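# Place the cheese cube in the tray gently

## Task

Get the cheese cube into the tray, and do not crush or deform it while doing so.

## Robot and tools

Robot: two arms, left_arm and right_arm, each with a parallel two-finger gripper and a camera on its wrist. In the scene frame the origin sits at table-top height, halfway between the arms' nominal bases; +z points up, +x points out over the table, and left_arm is on the +y side. Camera image sides do not match these names. Calibrated bases: left_arm at (+0.052, +0.265, +0.020) m, right_arm at (+0.019, -0.276, +0.020) m, each yawed very slightly. Each base frame has +z up. Hand positions, orientations, velocities and targets, plus each wrist camera pose, are given in that arm's own base frame. The fixed cameras (cam_high, cam_low) and the table use the scene frame.

Gripper: fingers point along its +z axis and open and close along its y axis. end_effector_position is the spot between the finger pads, roughly 1 cm short of the fingertips. Reported poses can be off by a few centimetres, more at long reach. Friction and weight can leave a hand resting 1 cm or more from its command even in free air, so that gap alone does not mean contact.

execute_actions(actions, cameras): actions is a list of actions. Each action is a table of at most 15 rows, one row per 1/30 s control step. If an action has fewer rows, its last row is held until all 15 steps (0.5 s) are done. Every row has 14 numbers, each in [-1, 1], always for both arms: dx, dy, dz, rx, ry, rz, opening for left_arm, then the same seven for right_arm. The first six numbers are an offset, not a pose. They are measured along that arm's own base axes, from its Hand target as it was when the action began. Every row of an action counts from that same start, not from the row before it. A later action starts from the new Hand target, so sending the same offset again moves the hand further. Scale: 1.0 equals 0.6 m of travel or 180 degrees. rx, ry, rz together form one rotation vector, applied about the Hand target's position. If the length of dx, dy, dz is over 1.0, it is shortened along its direction. The opening is absolute, not an offset: +1 is fully open (0.094 m) and -1 is closed. To keep an arm where it is, send six zeros and its current opening. A 0 in the opening slot is itself a command to half-close. An empty actions list just returns the robot state and images. cameras picks which images come back: left out, null or ["all"] gives all four, and [] gives none.

move(target, speed, blend, opening_speed, blocking, cameras): drives each gripper in a straight line toward a target. target is either one row of 14 numbers laid out as above, or a list of up to 15 such rows. All rows are offsets from the Hand targets at the start of the move, not from the previous row. speed is the top path speed in m/s, from 0.002 to 2.9, default 0.25. Turning is capped at twice that value in rad/s. Give one speed, or one per target. blend, in m, rounds the corners at intermediate targets; the default 0 stops at each one. opening_speed sets how fast the commanded openings change, in units of the -1..+1 scale per second, with a minimum of 0.2. Use a value near 0.2 when closing on the cheese. blocking=false returns after about 0.5 s while the move keeps going. The paths do not avoid obstacles or the other arm. A faster move makes the hand lag and stray more and makes any contact hit harder. Aiming far past a contact point presses harder. Do not route a path close to an arm's own base; go around it. The result carries a move: line. done means the arm is at rest within 10 mm and 2 degrees of its target. Other endings are off_target, moving, held (a check blocked a step, or the clearance check stopped the move) and fault. limits=paced means the pose was clipped; limits=held means steps were withheld.

wait(seconds 0 to 10, cameras) lets time pass while every arm holds its last command. stop(cameras) brakes a running move. zoom_image(camera, region) enlarges [x0, y0, x1, y1] pixels, at most 504x504, of the latest full image from cam_high, cam_low, cam_left_wrist or cam_right_wrist. read_manual gives only licence texts. finished_scene (scene 1 optional) ends the scene for good, so call it only once the cube rests in the tray without help.

Control details: on each step the commanded orientation is limited to within 40 degrees of the measured one. Hand target is normally your last commanded pose after that limit. If a hand stops short, its next command asks for the target again; if it still rests short, send the missing distance as an offset. If an arm is pressing on something, command it back past its gripper to end the push.

Grasping: grip_measured is the measured opening on the command scale. It can read up to about 2.7 mm wide when empty. The fingers follow your command until they reach the force limit, about 50 to 64 N per pad, so no stop shows at first touch. Full force starts about 0.05 below the reading at contact, or 0.11 for small objects. A soft object is squeezed further the lower you command, so close slowly and only slightly below the touch reading. grip_effort_nm is the gripper motor effort (negative means closing) and carries an offset. To release, command well above grip_measured.

Avoid: dropping the cube, letting go of it while it is moving, slamming or hard hits, knocking anything off the table, and any contact between the two arms. Also avoid one gripper closing on the other, since the clearance check does not guard gripper against gripper. Holding loads or straining outstretched arms heats the motors. A MOTOR HOT line appears at 75 °C. At 90 °C that arm folds up and stays idle, and at 100 °C it goes limp. Joint torques follow joint order and wrap at ±28 N m for joints 1 to 3. Loose objects may get brief pushes from outside. Camera images are 896x504; calibration is given in OpenCV form and may be slightly off.

Each tool is called after ">>>" as name([rows], argument=value, ...), one row to a line, values as JSON.

## Session

>>> execute_actions(actions=[])

Scene clock: 0.00 s.
left_arm: end_effector_position=(+0.2148, -0.1003, +0.1835) grip_measured=+1.000 grip_effort_nm=n/a end_effector_quat_wxyz=(+0.535, -0.012, +0.838, +0.103) | right_arm: end_effector_position=(+0.2645, +0.0567, +0.2197) grip_measured=+1.000 grip_effort_nm=n/a end_effector_quat_wxyz=(+0.646, +0.131, +0.750, -0.066)
Joint positions: left_arm=[-1.185 0.948 0.659 -0.895 -1.118 -0.969 0.094] | right_arm=[0.825 0.733 0.397 -0.003 1.075 0.371 0.094]
Joint velocities: within noise
Joint torques (N m): no reading
Heat: left arm: 37 °C; right arm: 38 °C.
Hand target: left_arm +0.2161, -0.0998, +0.1905; +0.544, -0.018, +0.833, +0.101 | right_arm +0.2643, +0.0555, +0.2248; +0.649, +0.136, +0.746, -0.065
Tool commands: left_gripper/opening=+1.0 right_gripper/opening=+1.0

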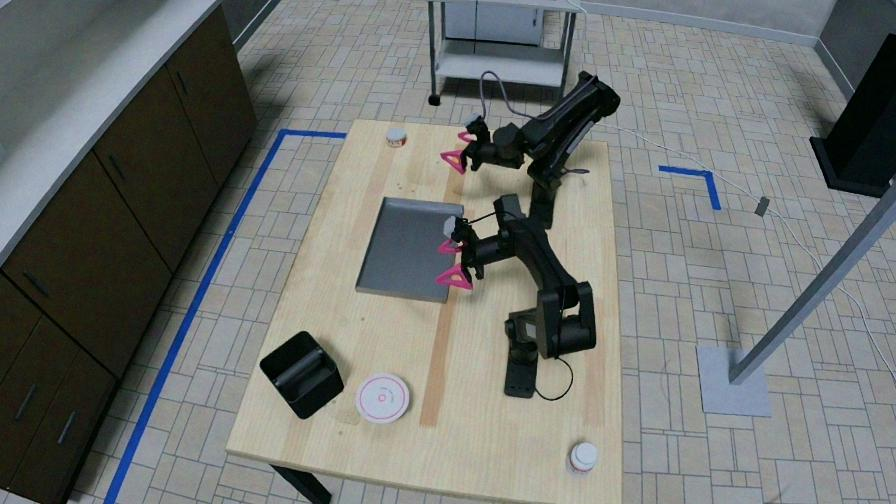

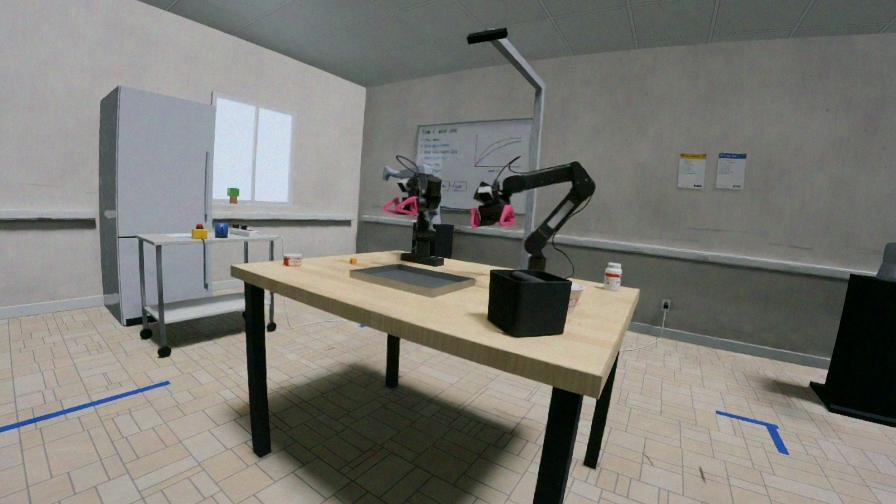

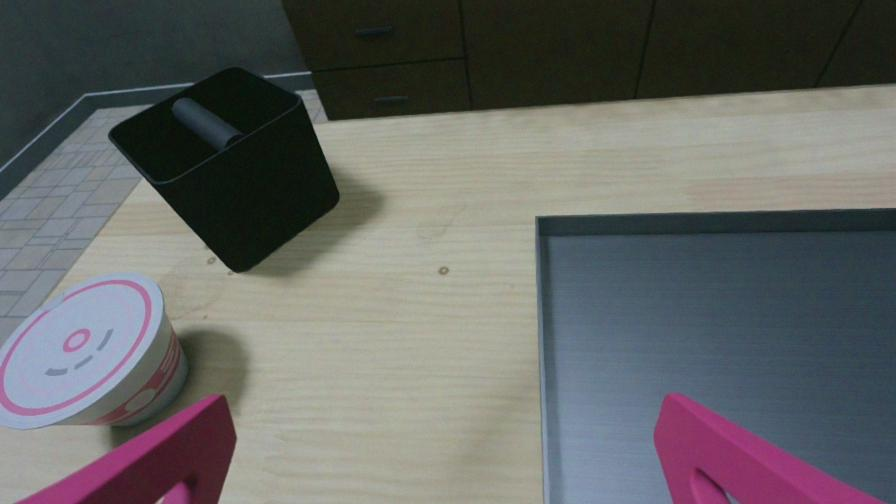

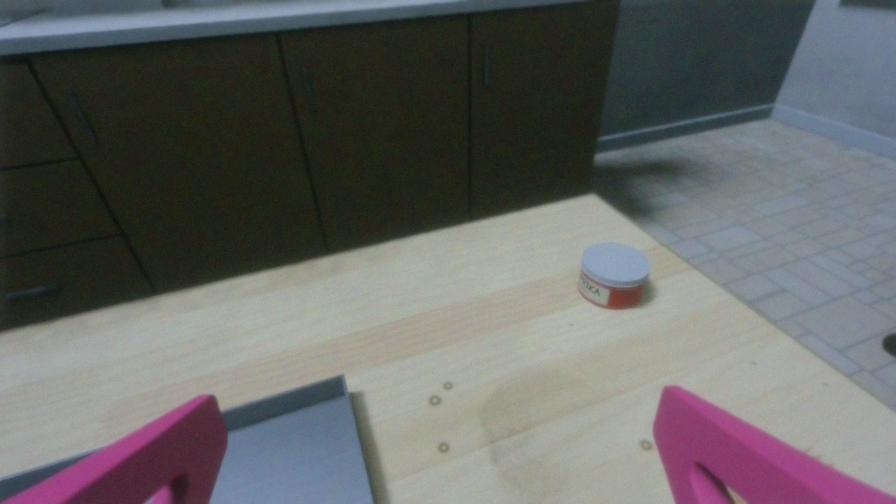

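>>> zoom_image(camera="cam_low", region=[230, 230, 480, 340])

>>> zoom_image(camera="cam_high", region=[350, 80, 600, 320])

>>> zoom_image(camera="cam_right_wrist", region=[600, 350, 896, 504])

Scaled by 2.016 from the camera's 896x504 image, which has a finer 1280x720 frame.

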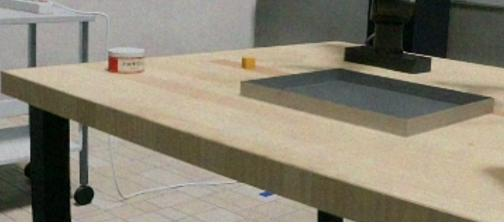

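Scaled by 2.016 from the camera's 896x504 image, which has a finer 1280x720 frame.

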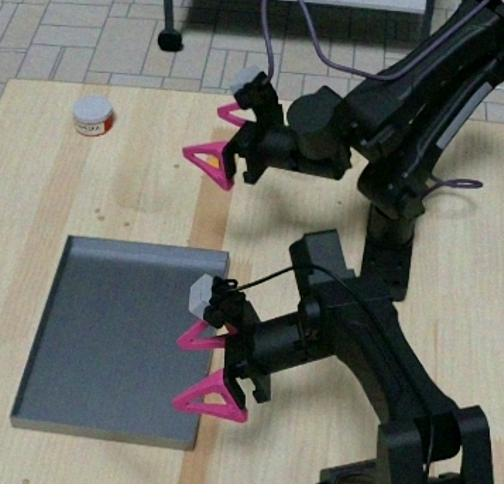

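Scaled by 1.703 from the camera's 896x504 image, which has a finer 1280x720 frame.

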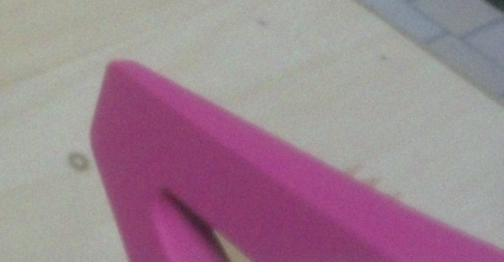

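>>> move(target=[0,0,0,0,0,0,1, 0.0395,-0.289,-0.11,0.0453,0.4518,0.0947,1], speed=0.3)

Scene clock: 13.30 s.
left_arm: end_effector_position=(+0.2148, -0.1003, +0.1835) grip_measured=+1.000 grip_effort_nm=-0.007 end_effector_quat_wxyz=(+0.535, -0.012, +0.838, +0.103) | right_arm: end_effector_position=(+0.2858, -0.1137, +0.1562) grip_measured=+1.000 grip_effort_nm=0.002 end_effector_quat_wxyz=(+0.003, +0.001, +1.000, +0.004)
Joint positions: left_arm=[-1.185 0.948 0.659 -0.895 -1.118 -0.969 0.094] | right_arm=[-0.388 1.708 1.565 -1.425 -0.011 -0.386 0.094]
Joint velocities: within noise
Joint torques (N m): left_arm=[-0.05 -1.28 6.57 0.66 -0.67 -0.02] | right_arm=[-0.27 -5.91 7.73 0.19 0.11 -0.07]
Heat: left arm: 38 °C; right arm: 39 °C.
Hand target: left_arm +0.2161, -0.0998, +0.1905; +0.544, -0.018, +0.833, +0.101 | right_arm +0.2880, -0.1178, +0.1588; +0.000, +0.000, +1.000, +0.000
Off the commanded pose: left_arm 0.007 m, 1 deg | right_arm 0.005 m, 1 deg.
move: done
camera_calibration:
cam_right_wrist: T_world_to_cam=[[-0.00576506, -0.999968, 0.00555556, -0.114003], [-0.903095, 0.00759205, 0.429374, 0.229744], [-0.429403, -0.00254183, -0.90311, 0.357697], [0, 0, 0, 1]] pos_world=[0.36042, -0.114834, 0.225026]

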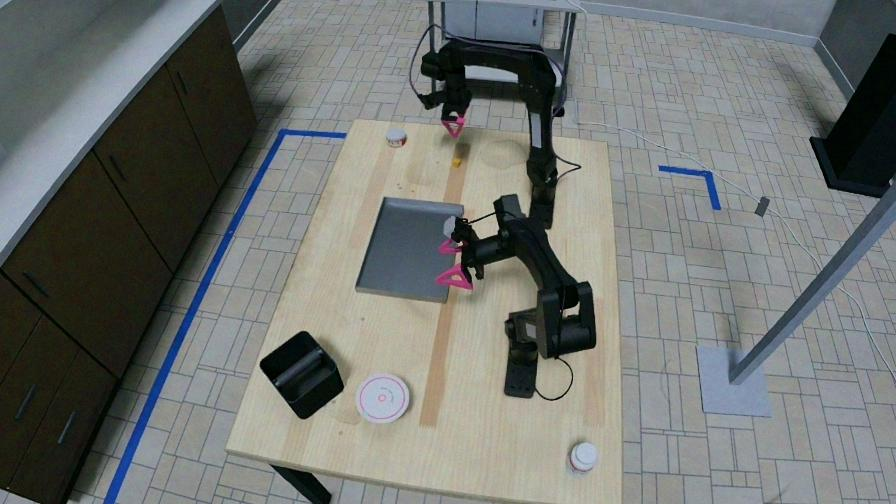

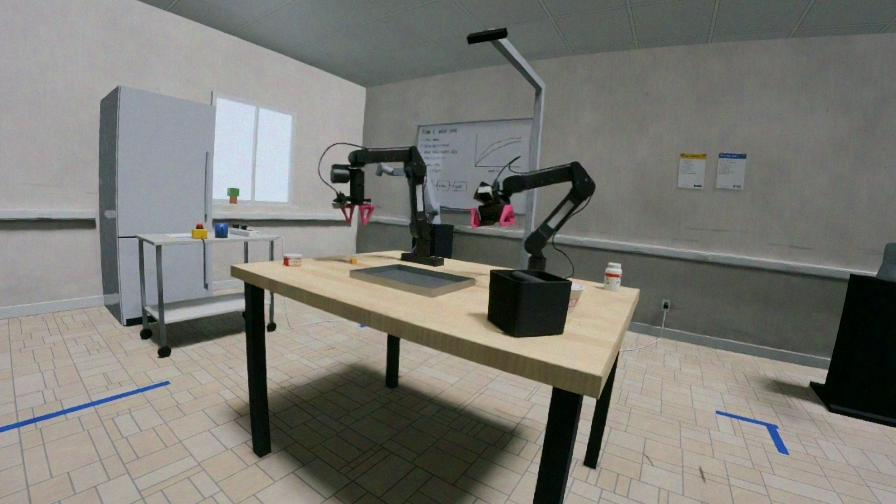

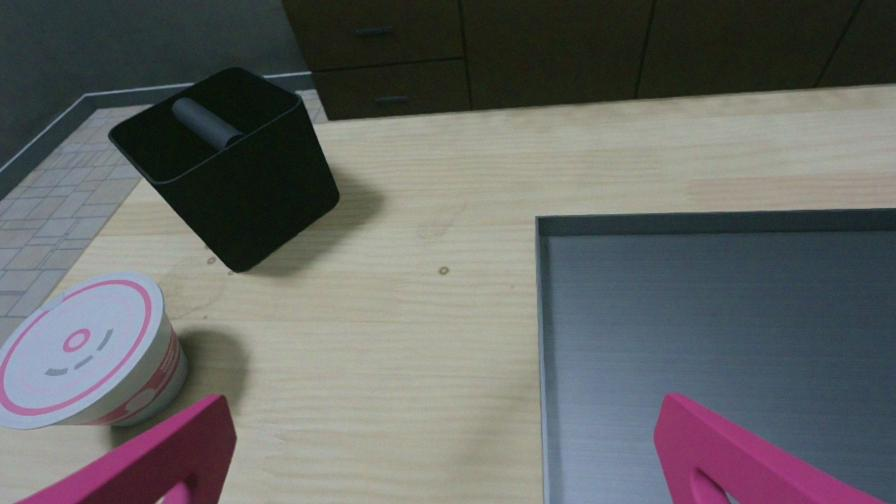

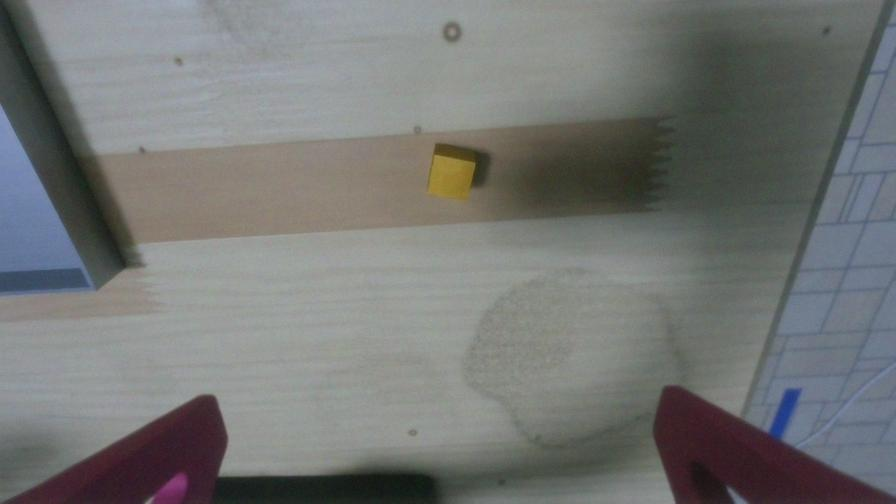

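>>> zoom_image(camera="cam_right_wrist", region=[400, 120, 520, 220])

Scaled by 4.200 from the camera's 896x504 image, which has a finer 1280x720 frame.

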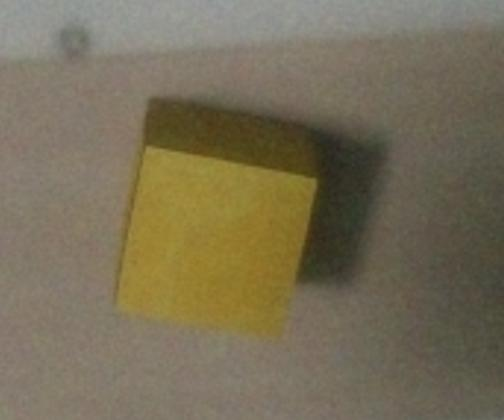

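>>> move(target=[0,0,0,0,0,0,1, 0.016,-0.002,-0.163,0,0,-0.0639,0.1], speed=0.25, cameras=["cam_right_wrist","cam_low"])

Scene clock: 23.33 s.
left_arm: end_effector_position=(+0.2148, -0.1003, +0.1835) grip_measured=+1.000 grip_effort_nm=-0.012 end_effector_quat_wxyz=(+0.535, -0.012, +0.838, +0.103) | right_arm: end_effector_position=(+0.2958, -0.1180, +0.0666) grip_measured=+0.103 grip_effort_nm=-0.164 end_effector_quat_wxyz=(+0.002, +0.099, +0.995, +0.005)
Joint positions: left_arm=[-1.185 0.948 0.659 -0.895 -1.118 -0.969 0.094] | right_arm=[-0.388 1.776 1.287 -1.081 -0.01 -0.189 0.052]
Joint velocities: within noise
Joint torques (N m): left_arm=[-0.03 -1.26 6.57 0.66 -0.67 -0.03] | right_arm=[0.38 -6.61 4.63 0.55 0.11 0.09]
Heat: left arm: 38 °C; right arm: 38 °C.
Hand target: left_arm +0.2161, -0.0998, +0.1905; +0.544, -0.018, +0.833, +0.101 | right_arm +0.2976, -0.1191, +0.0611; +0.000, +0.100, +0.995, +0.000
Off the commanded pose: left_arm 0.007 m, 1 deg | right_arm 0.006 m, 1 deg.
move: done
camera_calibration:
cam_right_wrist: T_world_to_cam=[[-0.200811, -0.979617, 0.00504777, -0.0575609], [-0.882961, 0.183225, 0.432214, 0.291909], [-0.424329, 0.0823363, -0.901757, 0.289431], [0, 0, 0, 1]] pos_world=[0.368999, -0.133703, 0.135119]
Images, in order (width x height): cam_low 896x504, cam_right_wrist 896x504.

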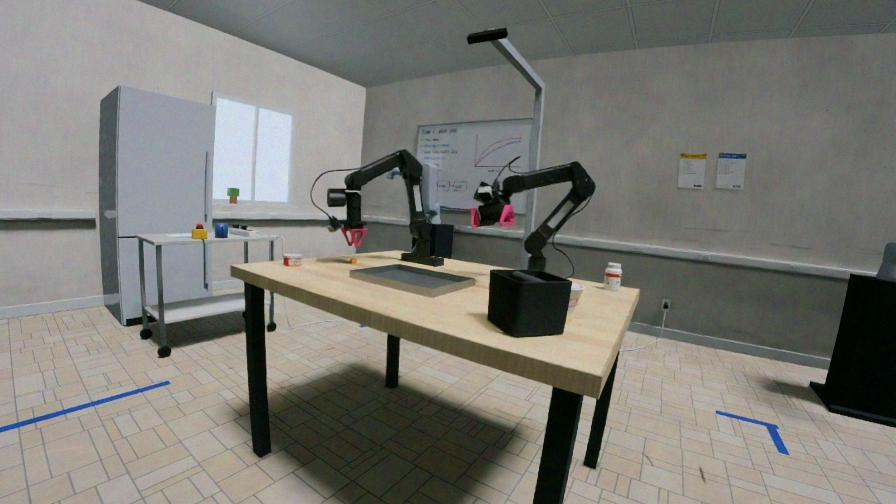

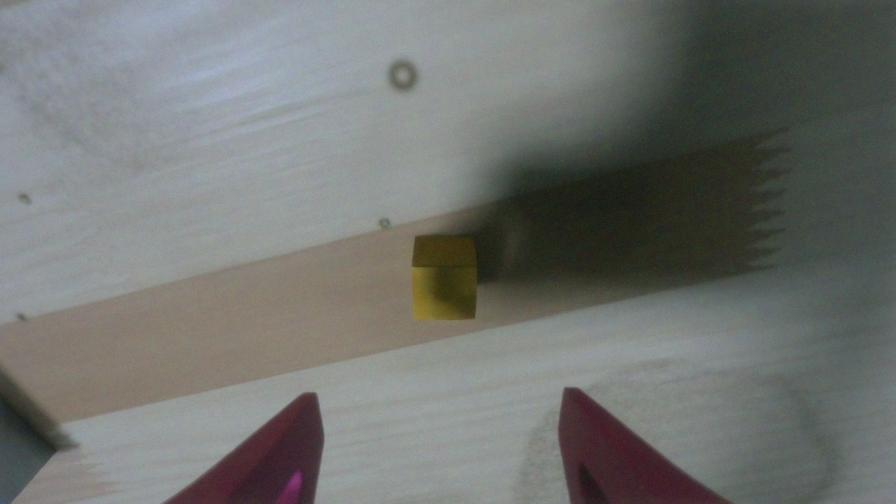

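>>> zoom_image(camera="cam_right_wrist", region=[385, 215, 505, 335])

Scaled by 4.200 from the camera's 896x504 image, which has a finer 1280x720 frame.

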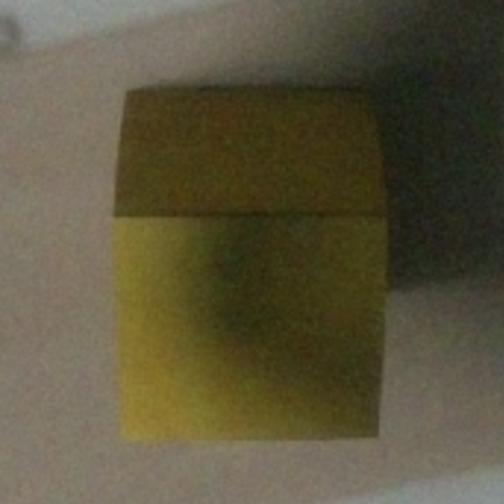

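>>> zoom_image(camera="cam_low", region=[290, 200, 430, 290])

Scaled by 3.600 from the camera's 896x504 image, which has a finer 1280x720 frame.

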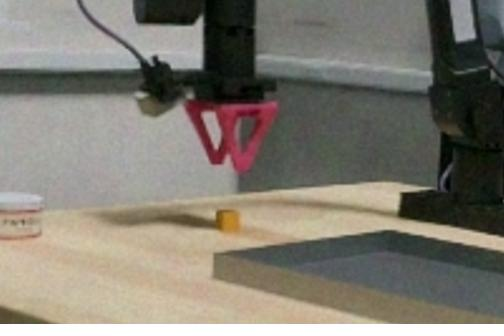

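>>> move(target=[0,0,0,0,0,0,1, 0.0033,0.0,-0.0552,0,0,0,0.1], speed=0.12, cameras=["cam_right_wrist","cam_low"])

>>> zoom_image(camera="cam_low", region=[290, 200, 430, 290])

Scene clock: 33.70 s.
left_arm: end_effector_position=(+0.2148, -0.1003, +0.1835) grip_measured=+1.000 grip_effort_nm=-0.017 end_effector_quat_wxyz=(+0.535, -0.012, +0.838, +0.103) | right_arm: end_effector_position=(+0.2988, -0.1192, +0.0353) grip_measured=+0.103 grip_effort_nm=-0.168 end_effector_quat_wxyz=(+0.005, +0.101, +0.995, +0.004)
Joint positions: left_arm=[-1.185 0.948 0.659 -0.895 -1.118 -0.969 0.094] | right_arm=[-0.388 1.819 1.21 -0.955 -0.01 -0.186 0.052]
Joint velocities: within noise
Joint torques (N m): left_arm=[-0.03 -1.28 6.57 0.65 -0.67 -0.02] | right_arm=[0.5 -6.32 4.34 0.59 0.11 0.06]
Heat: left arm: 38 °C; right arm: 37 °C.
Hand target: left_arm +0.2161, -0.0998, +0.1905; +0.544, -0.018, +0.833, +0.101 | right_arm +0.2996, -0.1191, +0.0280; +0.000, +0.100, +0.995, +0.000
Off the commanded pose: left_arm 0.007 m, 1 deg | right_arm 0.007 m, 1 deg.
move: done
camera_calibration:
cam_right_wrist: T_world_to_cam=[[-0.203405, -0.979075, 0.0061767, -0.05714], [-0.884885, 0.186529, 0.426831, 0.309473], [-0.419052, 0.0813538, -0.90431, 0.260941], [0, 0, 0, 1]] pos_world=[0.371573, -0.134899, 0.104232]
Images, in order (width x height): cam_low 896x504, cam_right_wrist 896x504.

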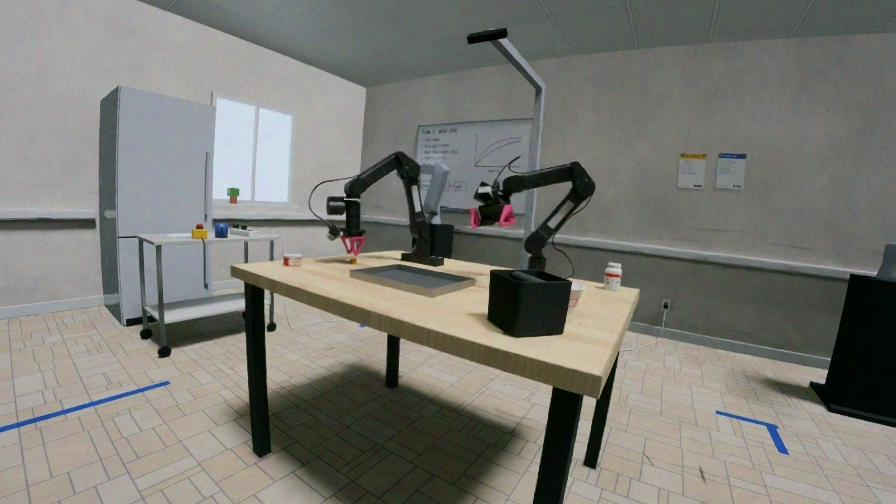

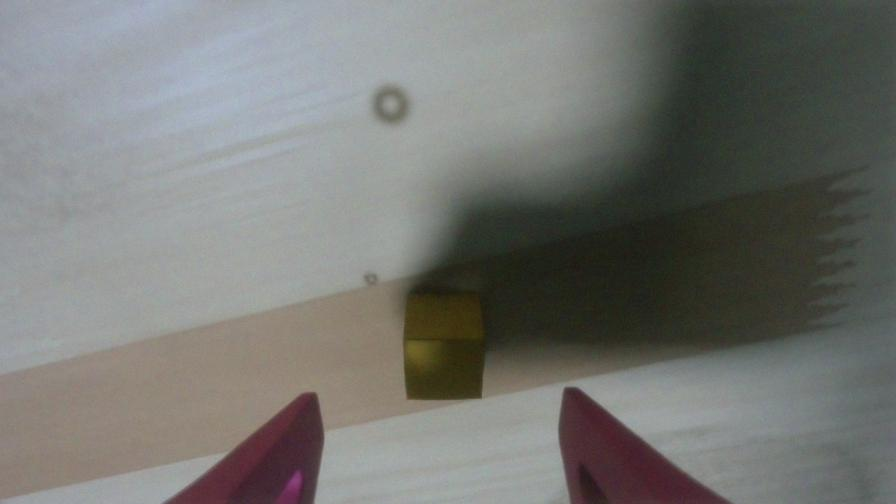

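Scaled by 3.600 from the camera's 896x504 image, which has a finer 1280x720 frame.

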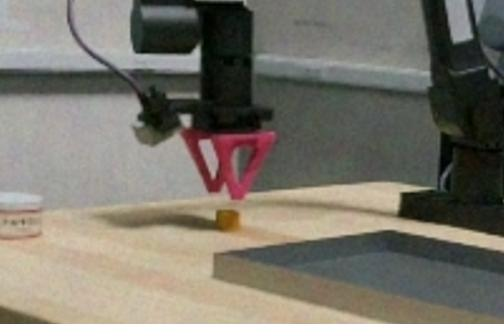

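>>> move(target=[0,0,0,0,0,0,1, 0.0,0.0,-0.034,0,0,0,0.1], speed=0.08, cameras=["cam_right_wrist","cam_low"])

>>> zoom_image(camera="cam_low", region=[310, 220, 400, 280])

Scene clock: 36.70 s.
left_arm: end_effector_position=(+0.2148, -0.1003, +0.1835) grip_measured=+1.000 grip_effort_nm=-0.007 end_effector_quat_wxyz=(+0.535, -0.012, +0.838, +0.103) | right_arm: end_effector_position=(+0.2998, -0.1196, +0.0156) grip_measured=+0.103 grip_effort_nm=-0.149 end_effector_quat_wxyz=(+0.006, +0.101, +0.995, +0.003)
Joint positions: left_arm=[-1.185 0.948 0.659 -0.895 -1.118 -0.969 0.094] | right_arm=[-0.388 1.85 1.165 -0.876 -0.01 -0.186 0.052]
Joint velocities: within noise
Joint torques (N m): left_arm=[-0.03 -1.26 6.57 0.66 -0.66 -0.02] | right_arm=[0.51 -6.31 4.11 0.56 0.12 0.03]
Heat: left arm: 38 °C; right arm: 37 °C.
Hand target: left_arm +0.2161, -0.0998, +0.1905; +0.544, -0.018, +0.833, +0.101 | right_arm +0.2996, -0.1191, +0.0075; +0.000, +0.100, +0.995, +0.000
Off the commanded pose: left_arm 0.007 m, 1 deg | right_arm 0.008 m, 1 deg.
move: done
camera_calibration:
cam_right_wrist: T_world_to_cam=[[-0.203846, -0.978981, 0.00661785, -0.0571078], [-0.885865, 0.187326, 0.424442, 0.31924], [-0.416761, 0.0806582, -0.905431, 0.242823], [0, 0, 0, 1]] pos_world=[0.372361, -0.135295, 0.0847383]
Images, in order (width x height): cam_low 896x504, cam_right_wrist 896x504.

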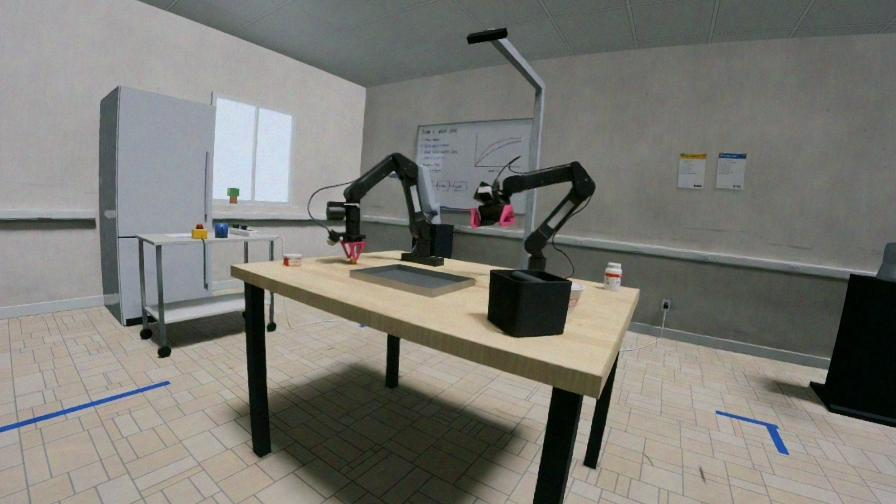

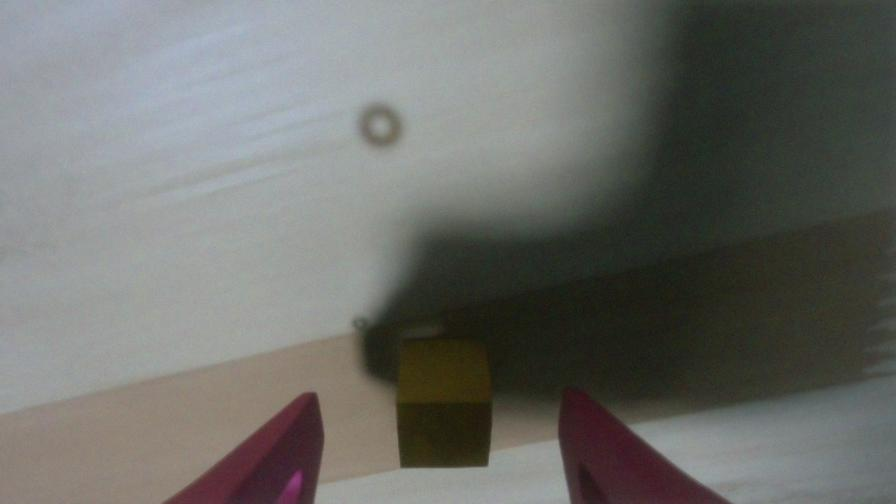

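Scaled by 5.600 from the camera's 896x504 image, which has a finer 1280x720 frame.

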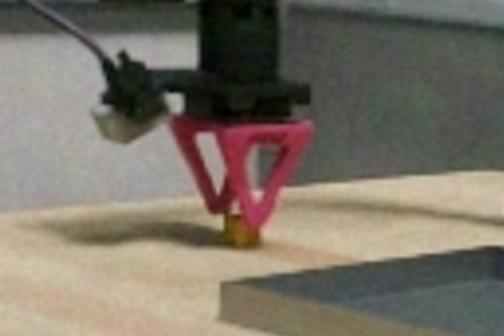

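>>> move(target=[0,0,0,0,0,0,1, -0.004,0.0005,-0.0133,0,0,0,-0.2], speed=0.06, cameras=["cam_right_wrist","cam_low"])

>>> zoom_image(camera="cam_low", region=[310, 220, 400, 280])

Scene clock: 40.50 s.
left_arm: end_effector_position=(+0.2148, -0.1003, +0.1835) grip_measured=+1.000 grip_effort_nm=-0.012 end_effector_quat_wxyz=(+0.535, -0.012, +0.838, +0.103) | right_arm: end_effector_position=(+0.2987, -0.1192, +0.0096) grip_measured=-0.197 grip_effort_nm=-0.159 end_effector_quat_wxyz=(+0.010, +0.101, +0.995, +0.002)
Joint positions: left_arm=[-1.185 0.948 0.659 -0.895 -1.118 -0.969 0.094] | right_arm=[-0.388 1.85 1.139 -0.843 -0.01 -0.186 0.038]
Joint velocities: within noise
Joint torques (N m): left_arm=[-0.03 -1.26 6.56 0.66 -0.66 -0.03] | right_arm=[0.44 -5.82 4 0.58 0.11 0.04]
Heat: left arm: 38 °C; right arm: 37 °C.
Hand target: left_arm +0.2161, -0.0998, +0.1905; +0.544, -0.018, +0.833, +0.101 | right_arm +0.2971, -0.1187, -0.0005; +0.000, +0.100, +0.995, +0.000
Off the commanded pose: left_arm 0.007 m, 1 deg | right_arm 0.010 m, 1 deg.
move: done
camera_calibration:
cam_right_wrist: T_world_to_cam=[[-0.203902, -0.978959, 0.00790706, -0.0568622], [-0.888548, 0.188449, 0.418293, 0.321731], [-0.410982, 0.0782648, -0.908278, 0.234929], [0, 0, 0, 1]] pos_world=[0.370831, -0.134683, 0.0792529]
Images, in order (width x height): cam_low 896x504, cam_right_wrist 896x504.

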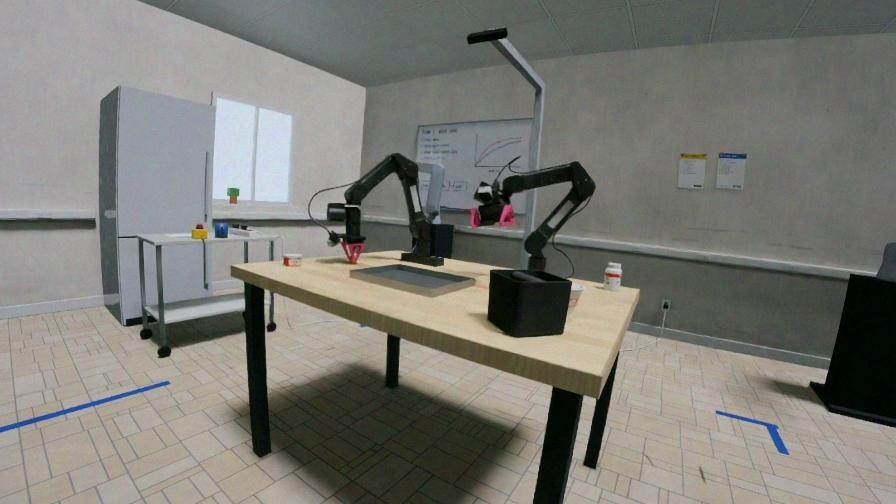

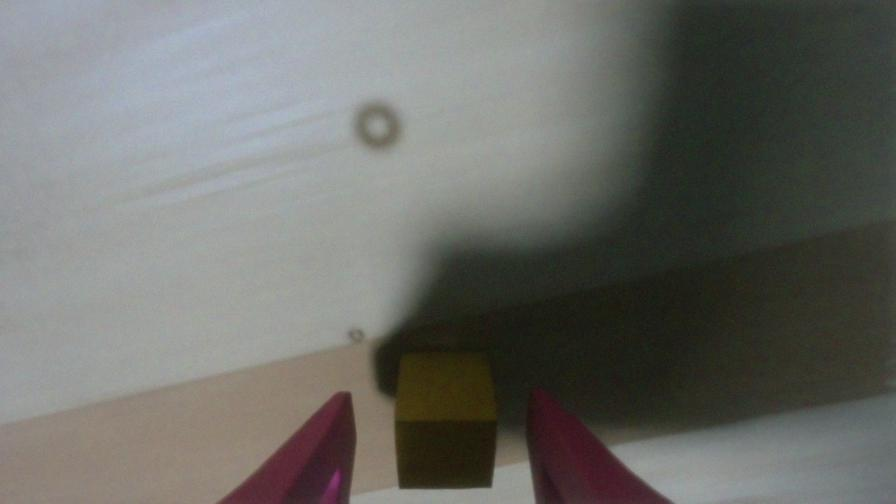

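Scaled by 5.600 from the camera's 896x504 image, which has a finer 1280x720 frame.

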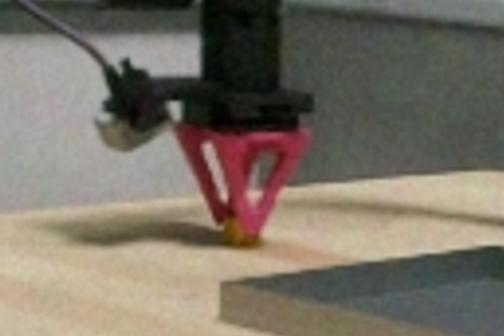

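>>> move([
  [0,0,0,0,0,0,1, -0.0025,0.0,-0.010,0,0,0,-0.2],
  [0,0,0,0,0,0,1, -0.0025,0.0,-0.010,0,0,0,-0.47],
], speed=0.06, opening_speed=0.3, cameras=["cam_right_wrist","cam_low"])

>>> zoom_image(camera="cam_low", region=[310, 220, 400, 280])

Scene clock: 44.57 s.
left_arm: end_effector_position=(+0.2148, -0.1003, +0.1835) grip_measured=+1.000 grip_effort_nm=-0.017 end_effector_quat_wxyz=(+0.535, -0.012, +0.838, +0.103) | right_arm: end_effector_position=(+0.2973, -0.1186, +0.0021) grip_measured=-0.467 grip_effort_nm=-0.159 end_effector_quat_wxyz=(+0.008, +0.101, +0.995, +0.003)
Joint positions: left_arm=[-1.185 0.948 0.659 -0.895 -1.118 -0.969 0.094] | right_arm=[-0.388 1.862 1.121 -0.817 -0.01 -0.186 0.025]
Joint velocities: within noise
Joint torques (N m): left_arm=[-0.02 -1.25 6.57 0.65 -0.66 -0.02] | right_arm=[0.21 -6.17 3.85 0.56 0.12 0]
Heat: left arm: 38 °C; right arm: 37 °C.
Hand target: left_arm +0.2161, -0.0998, +0.1905; +0.544, -0.018, +0.833, +0.101 | right_arm +0.2957, -0.1188, -0.0065; +0.000, +0.100, +0.995, +0.000
Off the commanded pose: left_arm 0.007 m, 1 deg | right_arm 0.009 m, 1 deg.
move: done
camera_calibration:
cam_right_wrist: T_world_to_cam=[[-0.203858, -0.978974, 0.00721657, -0.0565284], [-0.887083, 0.187831, 0.421667, 0.322945], [-0.414157, 0.0795586, -0.906722, 0.228639], [0, 0, 0, 1]] pos_world=[0.369648, -0.134189, 0.0715449]
Images, in order (width x height): cam_low 896x504, cam_right_wrist 896x504.

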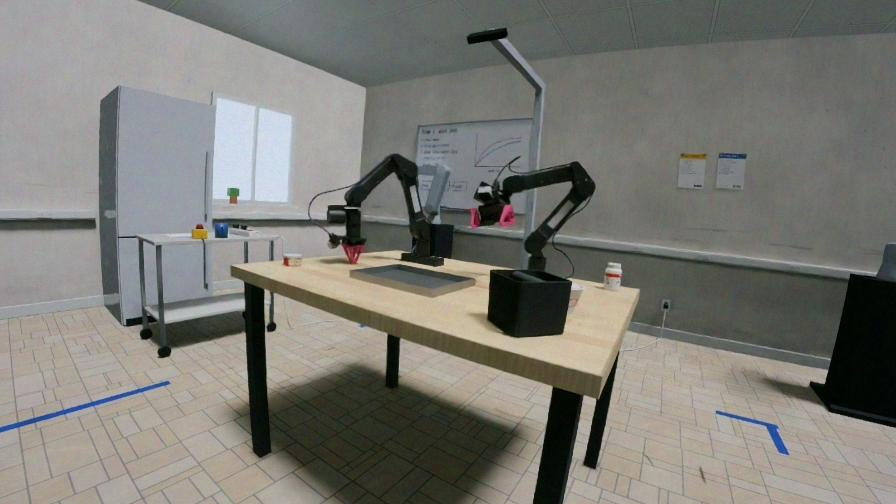

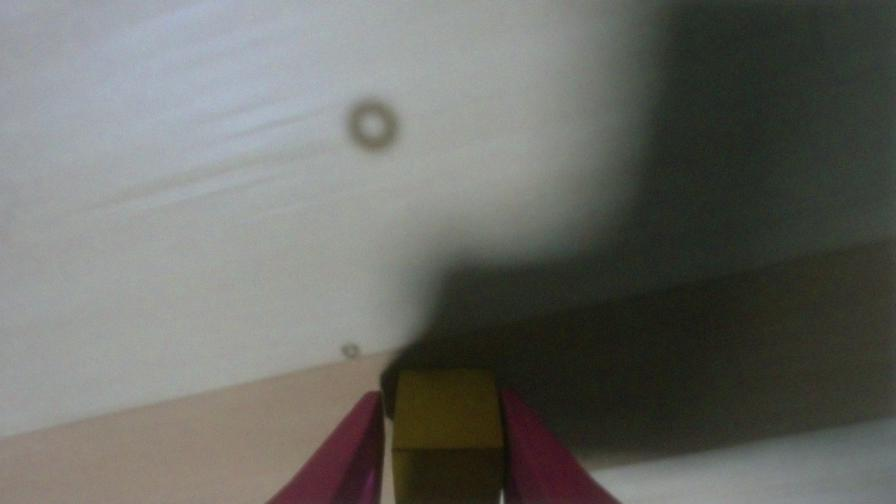

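Scaled by 5.600 from the camera's 896x504 image, which has a finer 1280x720 frame.

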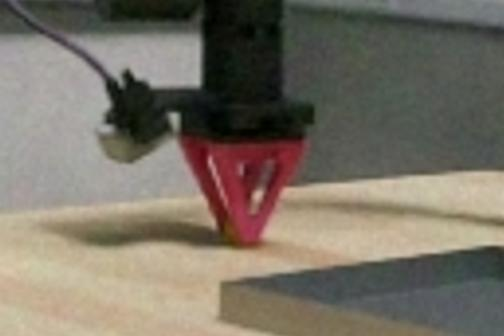

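>>> move([
  [0,0,0,0,0,0,1, -0.004,0.0,0.006,0,0,0,-0.467],
  [0,0,0,0,0,0,1, -0.004,0.0,0.006,0,0,0,-0.53],
], speed=0.06, opening_speed=0.2, cameras=["cam_right_wrist","cam_low"])

>>> zoom_image(camera="cam_right_wrist", region=[340, 354, 550, 504])

Scene clock: 49.03 s.
left_arm: end_effector_position=(+0.2148, -0.1003, +0.1835) grip_measured=+1.000 grip_effort_nm=-0.007 end_effector_quat_wxyz=(+0.535, -0.012, +0.838, +0.103) | right_arm: end_effector_position=(+0.2973, -0.1186, +0.0021) grip_measured=-0.527 grip_effort_nm=-0.159 end_effector_quat_wxyz=(+0.008, +0.101, +0.995, +0.003)
Joint positions: left_arm=[-1.185 0.948 0.659 -0.895 -1.118 -0.969 0.094] | right_arm=[-0.388 1.862 1.121 -0.817 -0.01 -0.186 0.022]
Joint velocities: within noise
Joint torques (N m): left_arm=[-0.02 -1.25 6.58 0.65 -0.67 -0.02] | right_arm=[-0.03 -7.32 3.69 0.43 0.12 -0.02]
Heat: left arm: 38 °C; right arm: 37 °C.
Hand target: left_arm +0.2161, -0.0998, +0.1905; +0.544, -0.018, +0.833, +0.101 | right_arm +0.2932, -0.1187, -0.0029; +0.000, +0.100, +0.995, +0.000
Off the commanded pose: left_arm 0.007 m, 1 deg | right_arm 0.006 m, 1 deg.
move: done
camera_calibration:
cam_right_wrist: T_world_to_cam=[[-0.203858, -0.978974, 0.00721657, -0.0565284], [-0.887083, 0.187831, 0.421667, 0.322945], [-0.414157, 0.0795586, -0.906722, 0.228639], [0, 0, 0, 1]] pos_world=[0.369648, -0.134189, 0.0715449]
Images, in order (width x height): cam_low 896x504, cam_right_wrist 896x504.

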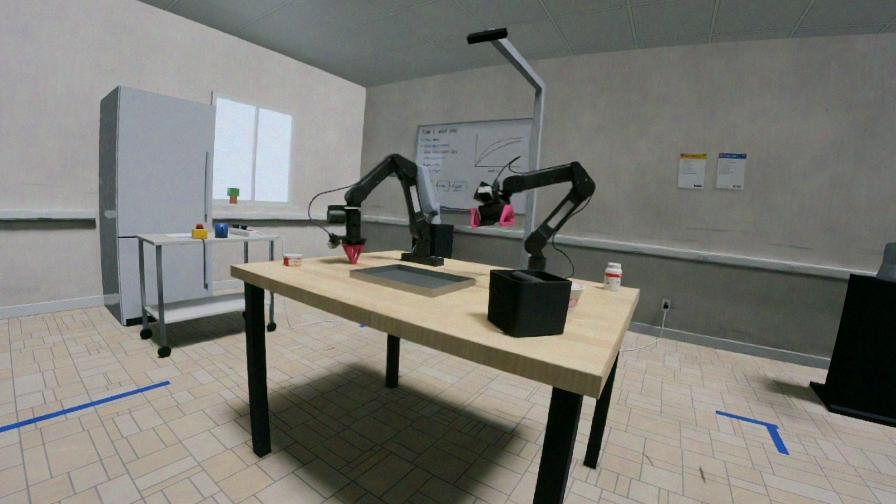

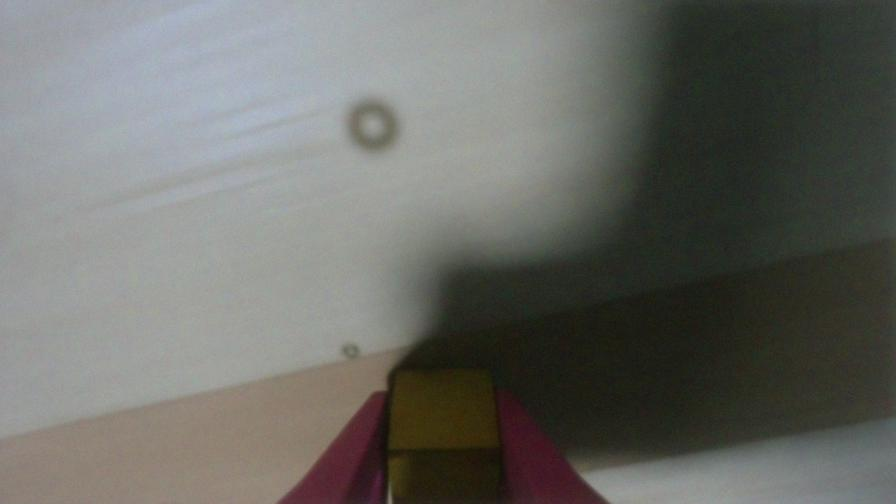

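Scaled by 2.400 from the camera's 896x504 image, which has a finer 1280x720 frame.

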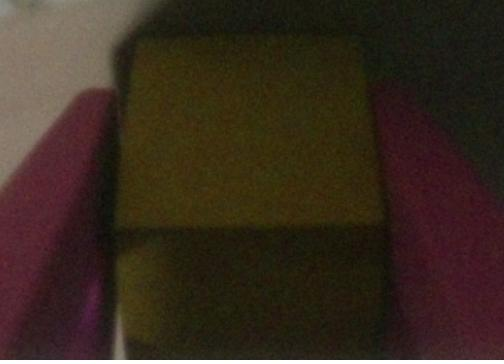

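>>> move(target=[0,0,0,0,0,0,1, 0,0.0,0.0,0,0,0,-0.57], speed=0.06, opening_speed=0.2, cameras=["cam_right_wrist"])

>>> zoom_image(camera="cam_right_wrist", region=[340, 354, 550, 504])

Scene clock: 50.70 s.
left_arm: end_effector_position=(+0.2148, -0.1003, +0.1835) grip_measured=+1.000 grip_effort_nm=-0.007 end_effector_quat_wxyz=(+0.535, -0.012, +0.838, +0.103) | right_arm: end_effector_position=(+0.2973, -0.1186, +0.0021) grip_measured=-0.566 grip_effort_nm=-0.203 end_effector_quat_wxyz=(+0.008, +0.101, +0.995, +0.003)
Joint positions: left_arm=[-1.185 0.948 0.659 -0.895 -1.118 -0.969 0.094] | right_arm=[-0.388 1.862 1.121 -0.817 -0.01 -0.186 0.02]
Joint velocities: within noise
Joint torques (N m): left_arm=[-0.03 -1.26 6.57 0.66 -0.67 -0.02] | right_arm=[0.06 -7.28 3.69 0.45 0.12 0.01]
Heat: left arm: 38 °C; right arm: 37 °C.
Hand target: left_arm +0.2161, -0.0998, +0.1905; +0.544, -0.018, +0.833, +0.101 | right_arm +0.2932, -0.1187, -0.0029; +0.000, +0.100, +0.995, +0.000
Off the commanded pose: left_arm 0.007 m, 1 deg | right_arm 0.006 m, 1 deg.
move: done
camera_calibration:
cam_right_wrist: T_world_to_cam=[[-0.203858, -0.978974, 0.00721657, -0.0565284], [-0.887083, 0.187831, 0.421667, 0.322945], [-0.414157, 0.0795586, -0.906722, 0.228639], [0, 0, 0, 1]] pos_world=[0.369648, -0.134189, 0.0715449]
Images, in order (width x height): cam_right_wrist 896x504.

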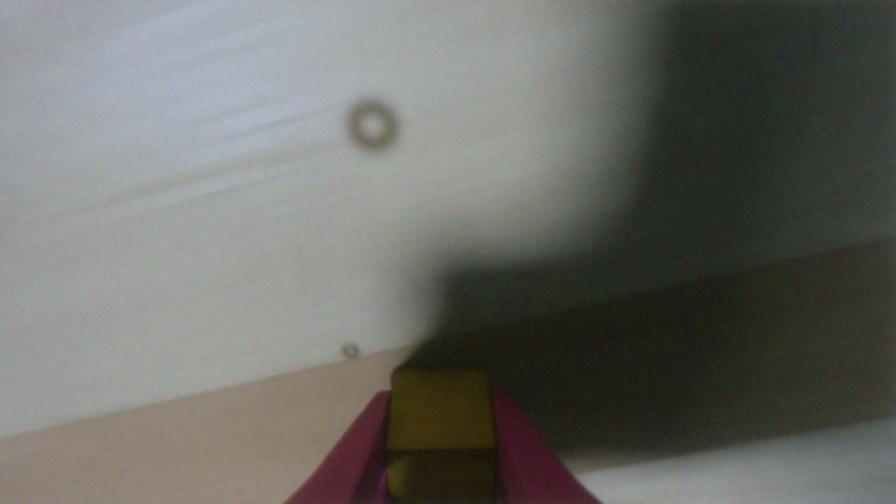

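Scaled by 2.400 from the camera's 896x504 image, which has a finer 1280x720 frame.

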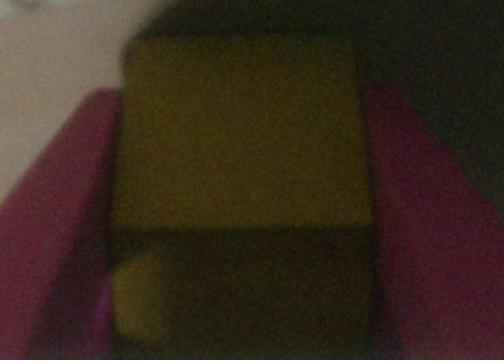

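>>> move([
  [0,0,0,0,0,0,1, 0,0.0,0.0,0,0,0,-0.585],
  [0,0,0,0,0,0,1, 0.004,0.0,0.045,0,0,0,-0.585],
], speed=0.06, opening_speed=0.2, cameras=["cam_right_wrist","cam_low"])

>>> zoom_image(camera="cam_right_wrist", region=[340, 354, 550, 504])

>>> zoom_image(camera="cam_low", region=[310, 220, 400, 280])

Scene clock: 57.93 s.
left_arm: end_effector_position=(+0.2148, -0.1003, +0.1835) grip_measured=+1.000 grip_effort_nm=-0.002 end_effector_quat_wxyz=(+0.535, -0.012, +0.838, +0.103) | right_arm: end_effector_position=(+0.2877, -0.1147, +0.0088) grip_measured=-0.580 grip_effort_nm=-0.252 end_effector_quat_wxyz=(-0.019, +0.101, +0.995, +0.011)
Joint positions: left_arm=[-1.185 0.948 0.659 -0.895 -1.118 -0.969 0.094] | right_arm=[-0.388 1.862 1.15 -0.902 -0.01 -0.186 0.02]
Joint velocities: within noise
Joint torques (N m): left_arm=[-0.03 -1.26 6.56 0.66 -0.67 -0.03] | right_arm=[0.21 -10.51 6.78 0.09 0.11 0.02]
Heat: left arm: 38 °C; right arm: 37 °C.
Hand target: left_arm +0.2161, -0.0998, +0.1905; +0.544, -0.018, +0.833, +0.101 | right_arm +0.2956, -0.1187, +0.0241; +0.000, +0.100, +0.995, +0.000
Off the commanded pose: left_arm 0.007 m, 1 deg | right_arm 0.018 m, 3 deg.
move: off_target (right_arm)
camera_calibration:
cam_right_wrist: T_world_to_cam=[[-0.203778, -0.979013, -0.00288072, -0.0546398], [-0.864018, 0.178457, 0.470771, 0.302717], [-0.460377, 0.0984217, -0.882251, 0.245606], [0, 0, 0, 1]] pos_world=[0.36349, -0.131688, 0.0740186]
Images, in order (width x height): cam_low 896x504, cam_right_wrist 896x504.

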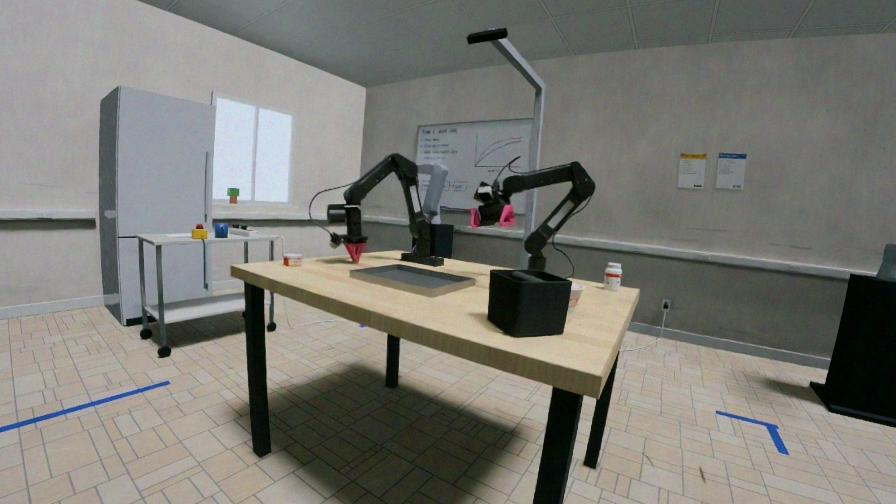

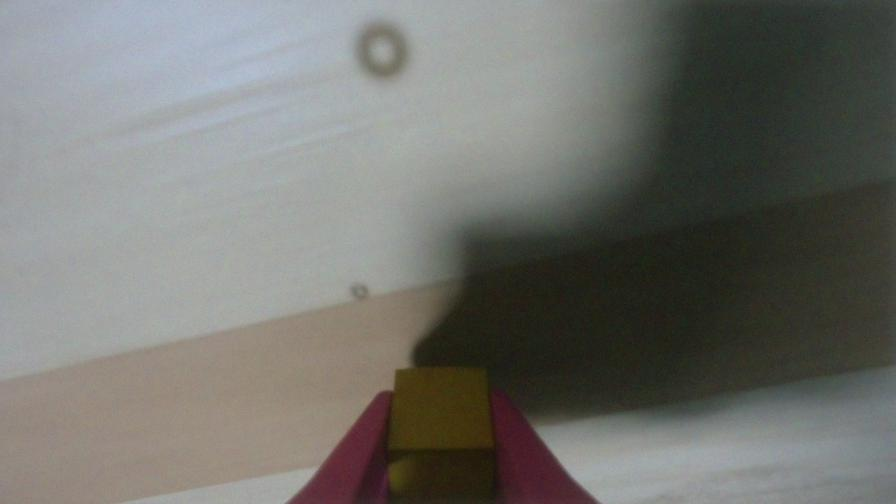

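Scaled by 2.400 from the camera's 896x504 image, which has a finer 1280x720 frame.

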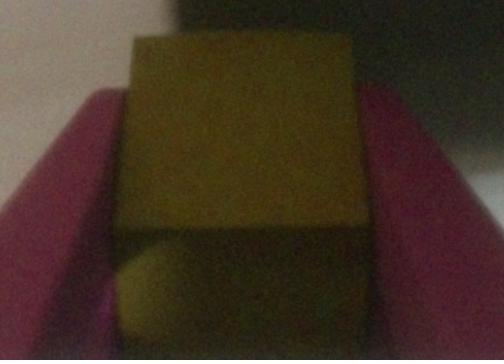

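Scaled by 5.600 from the camera's 896x504 image, which has a finer 1280x720 frame.

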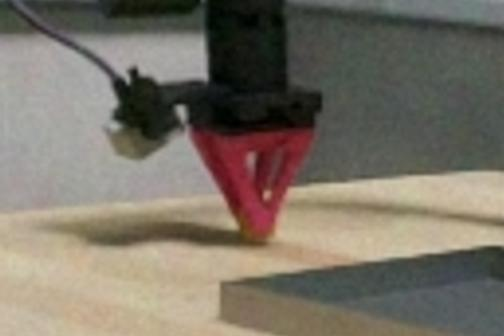

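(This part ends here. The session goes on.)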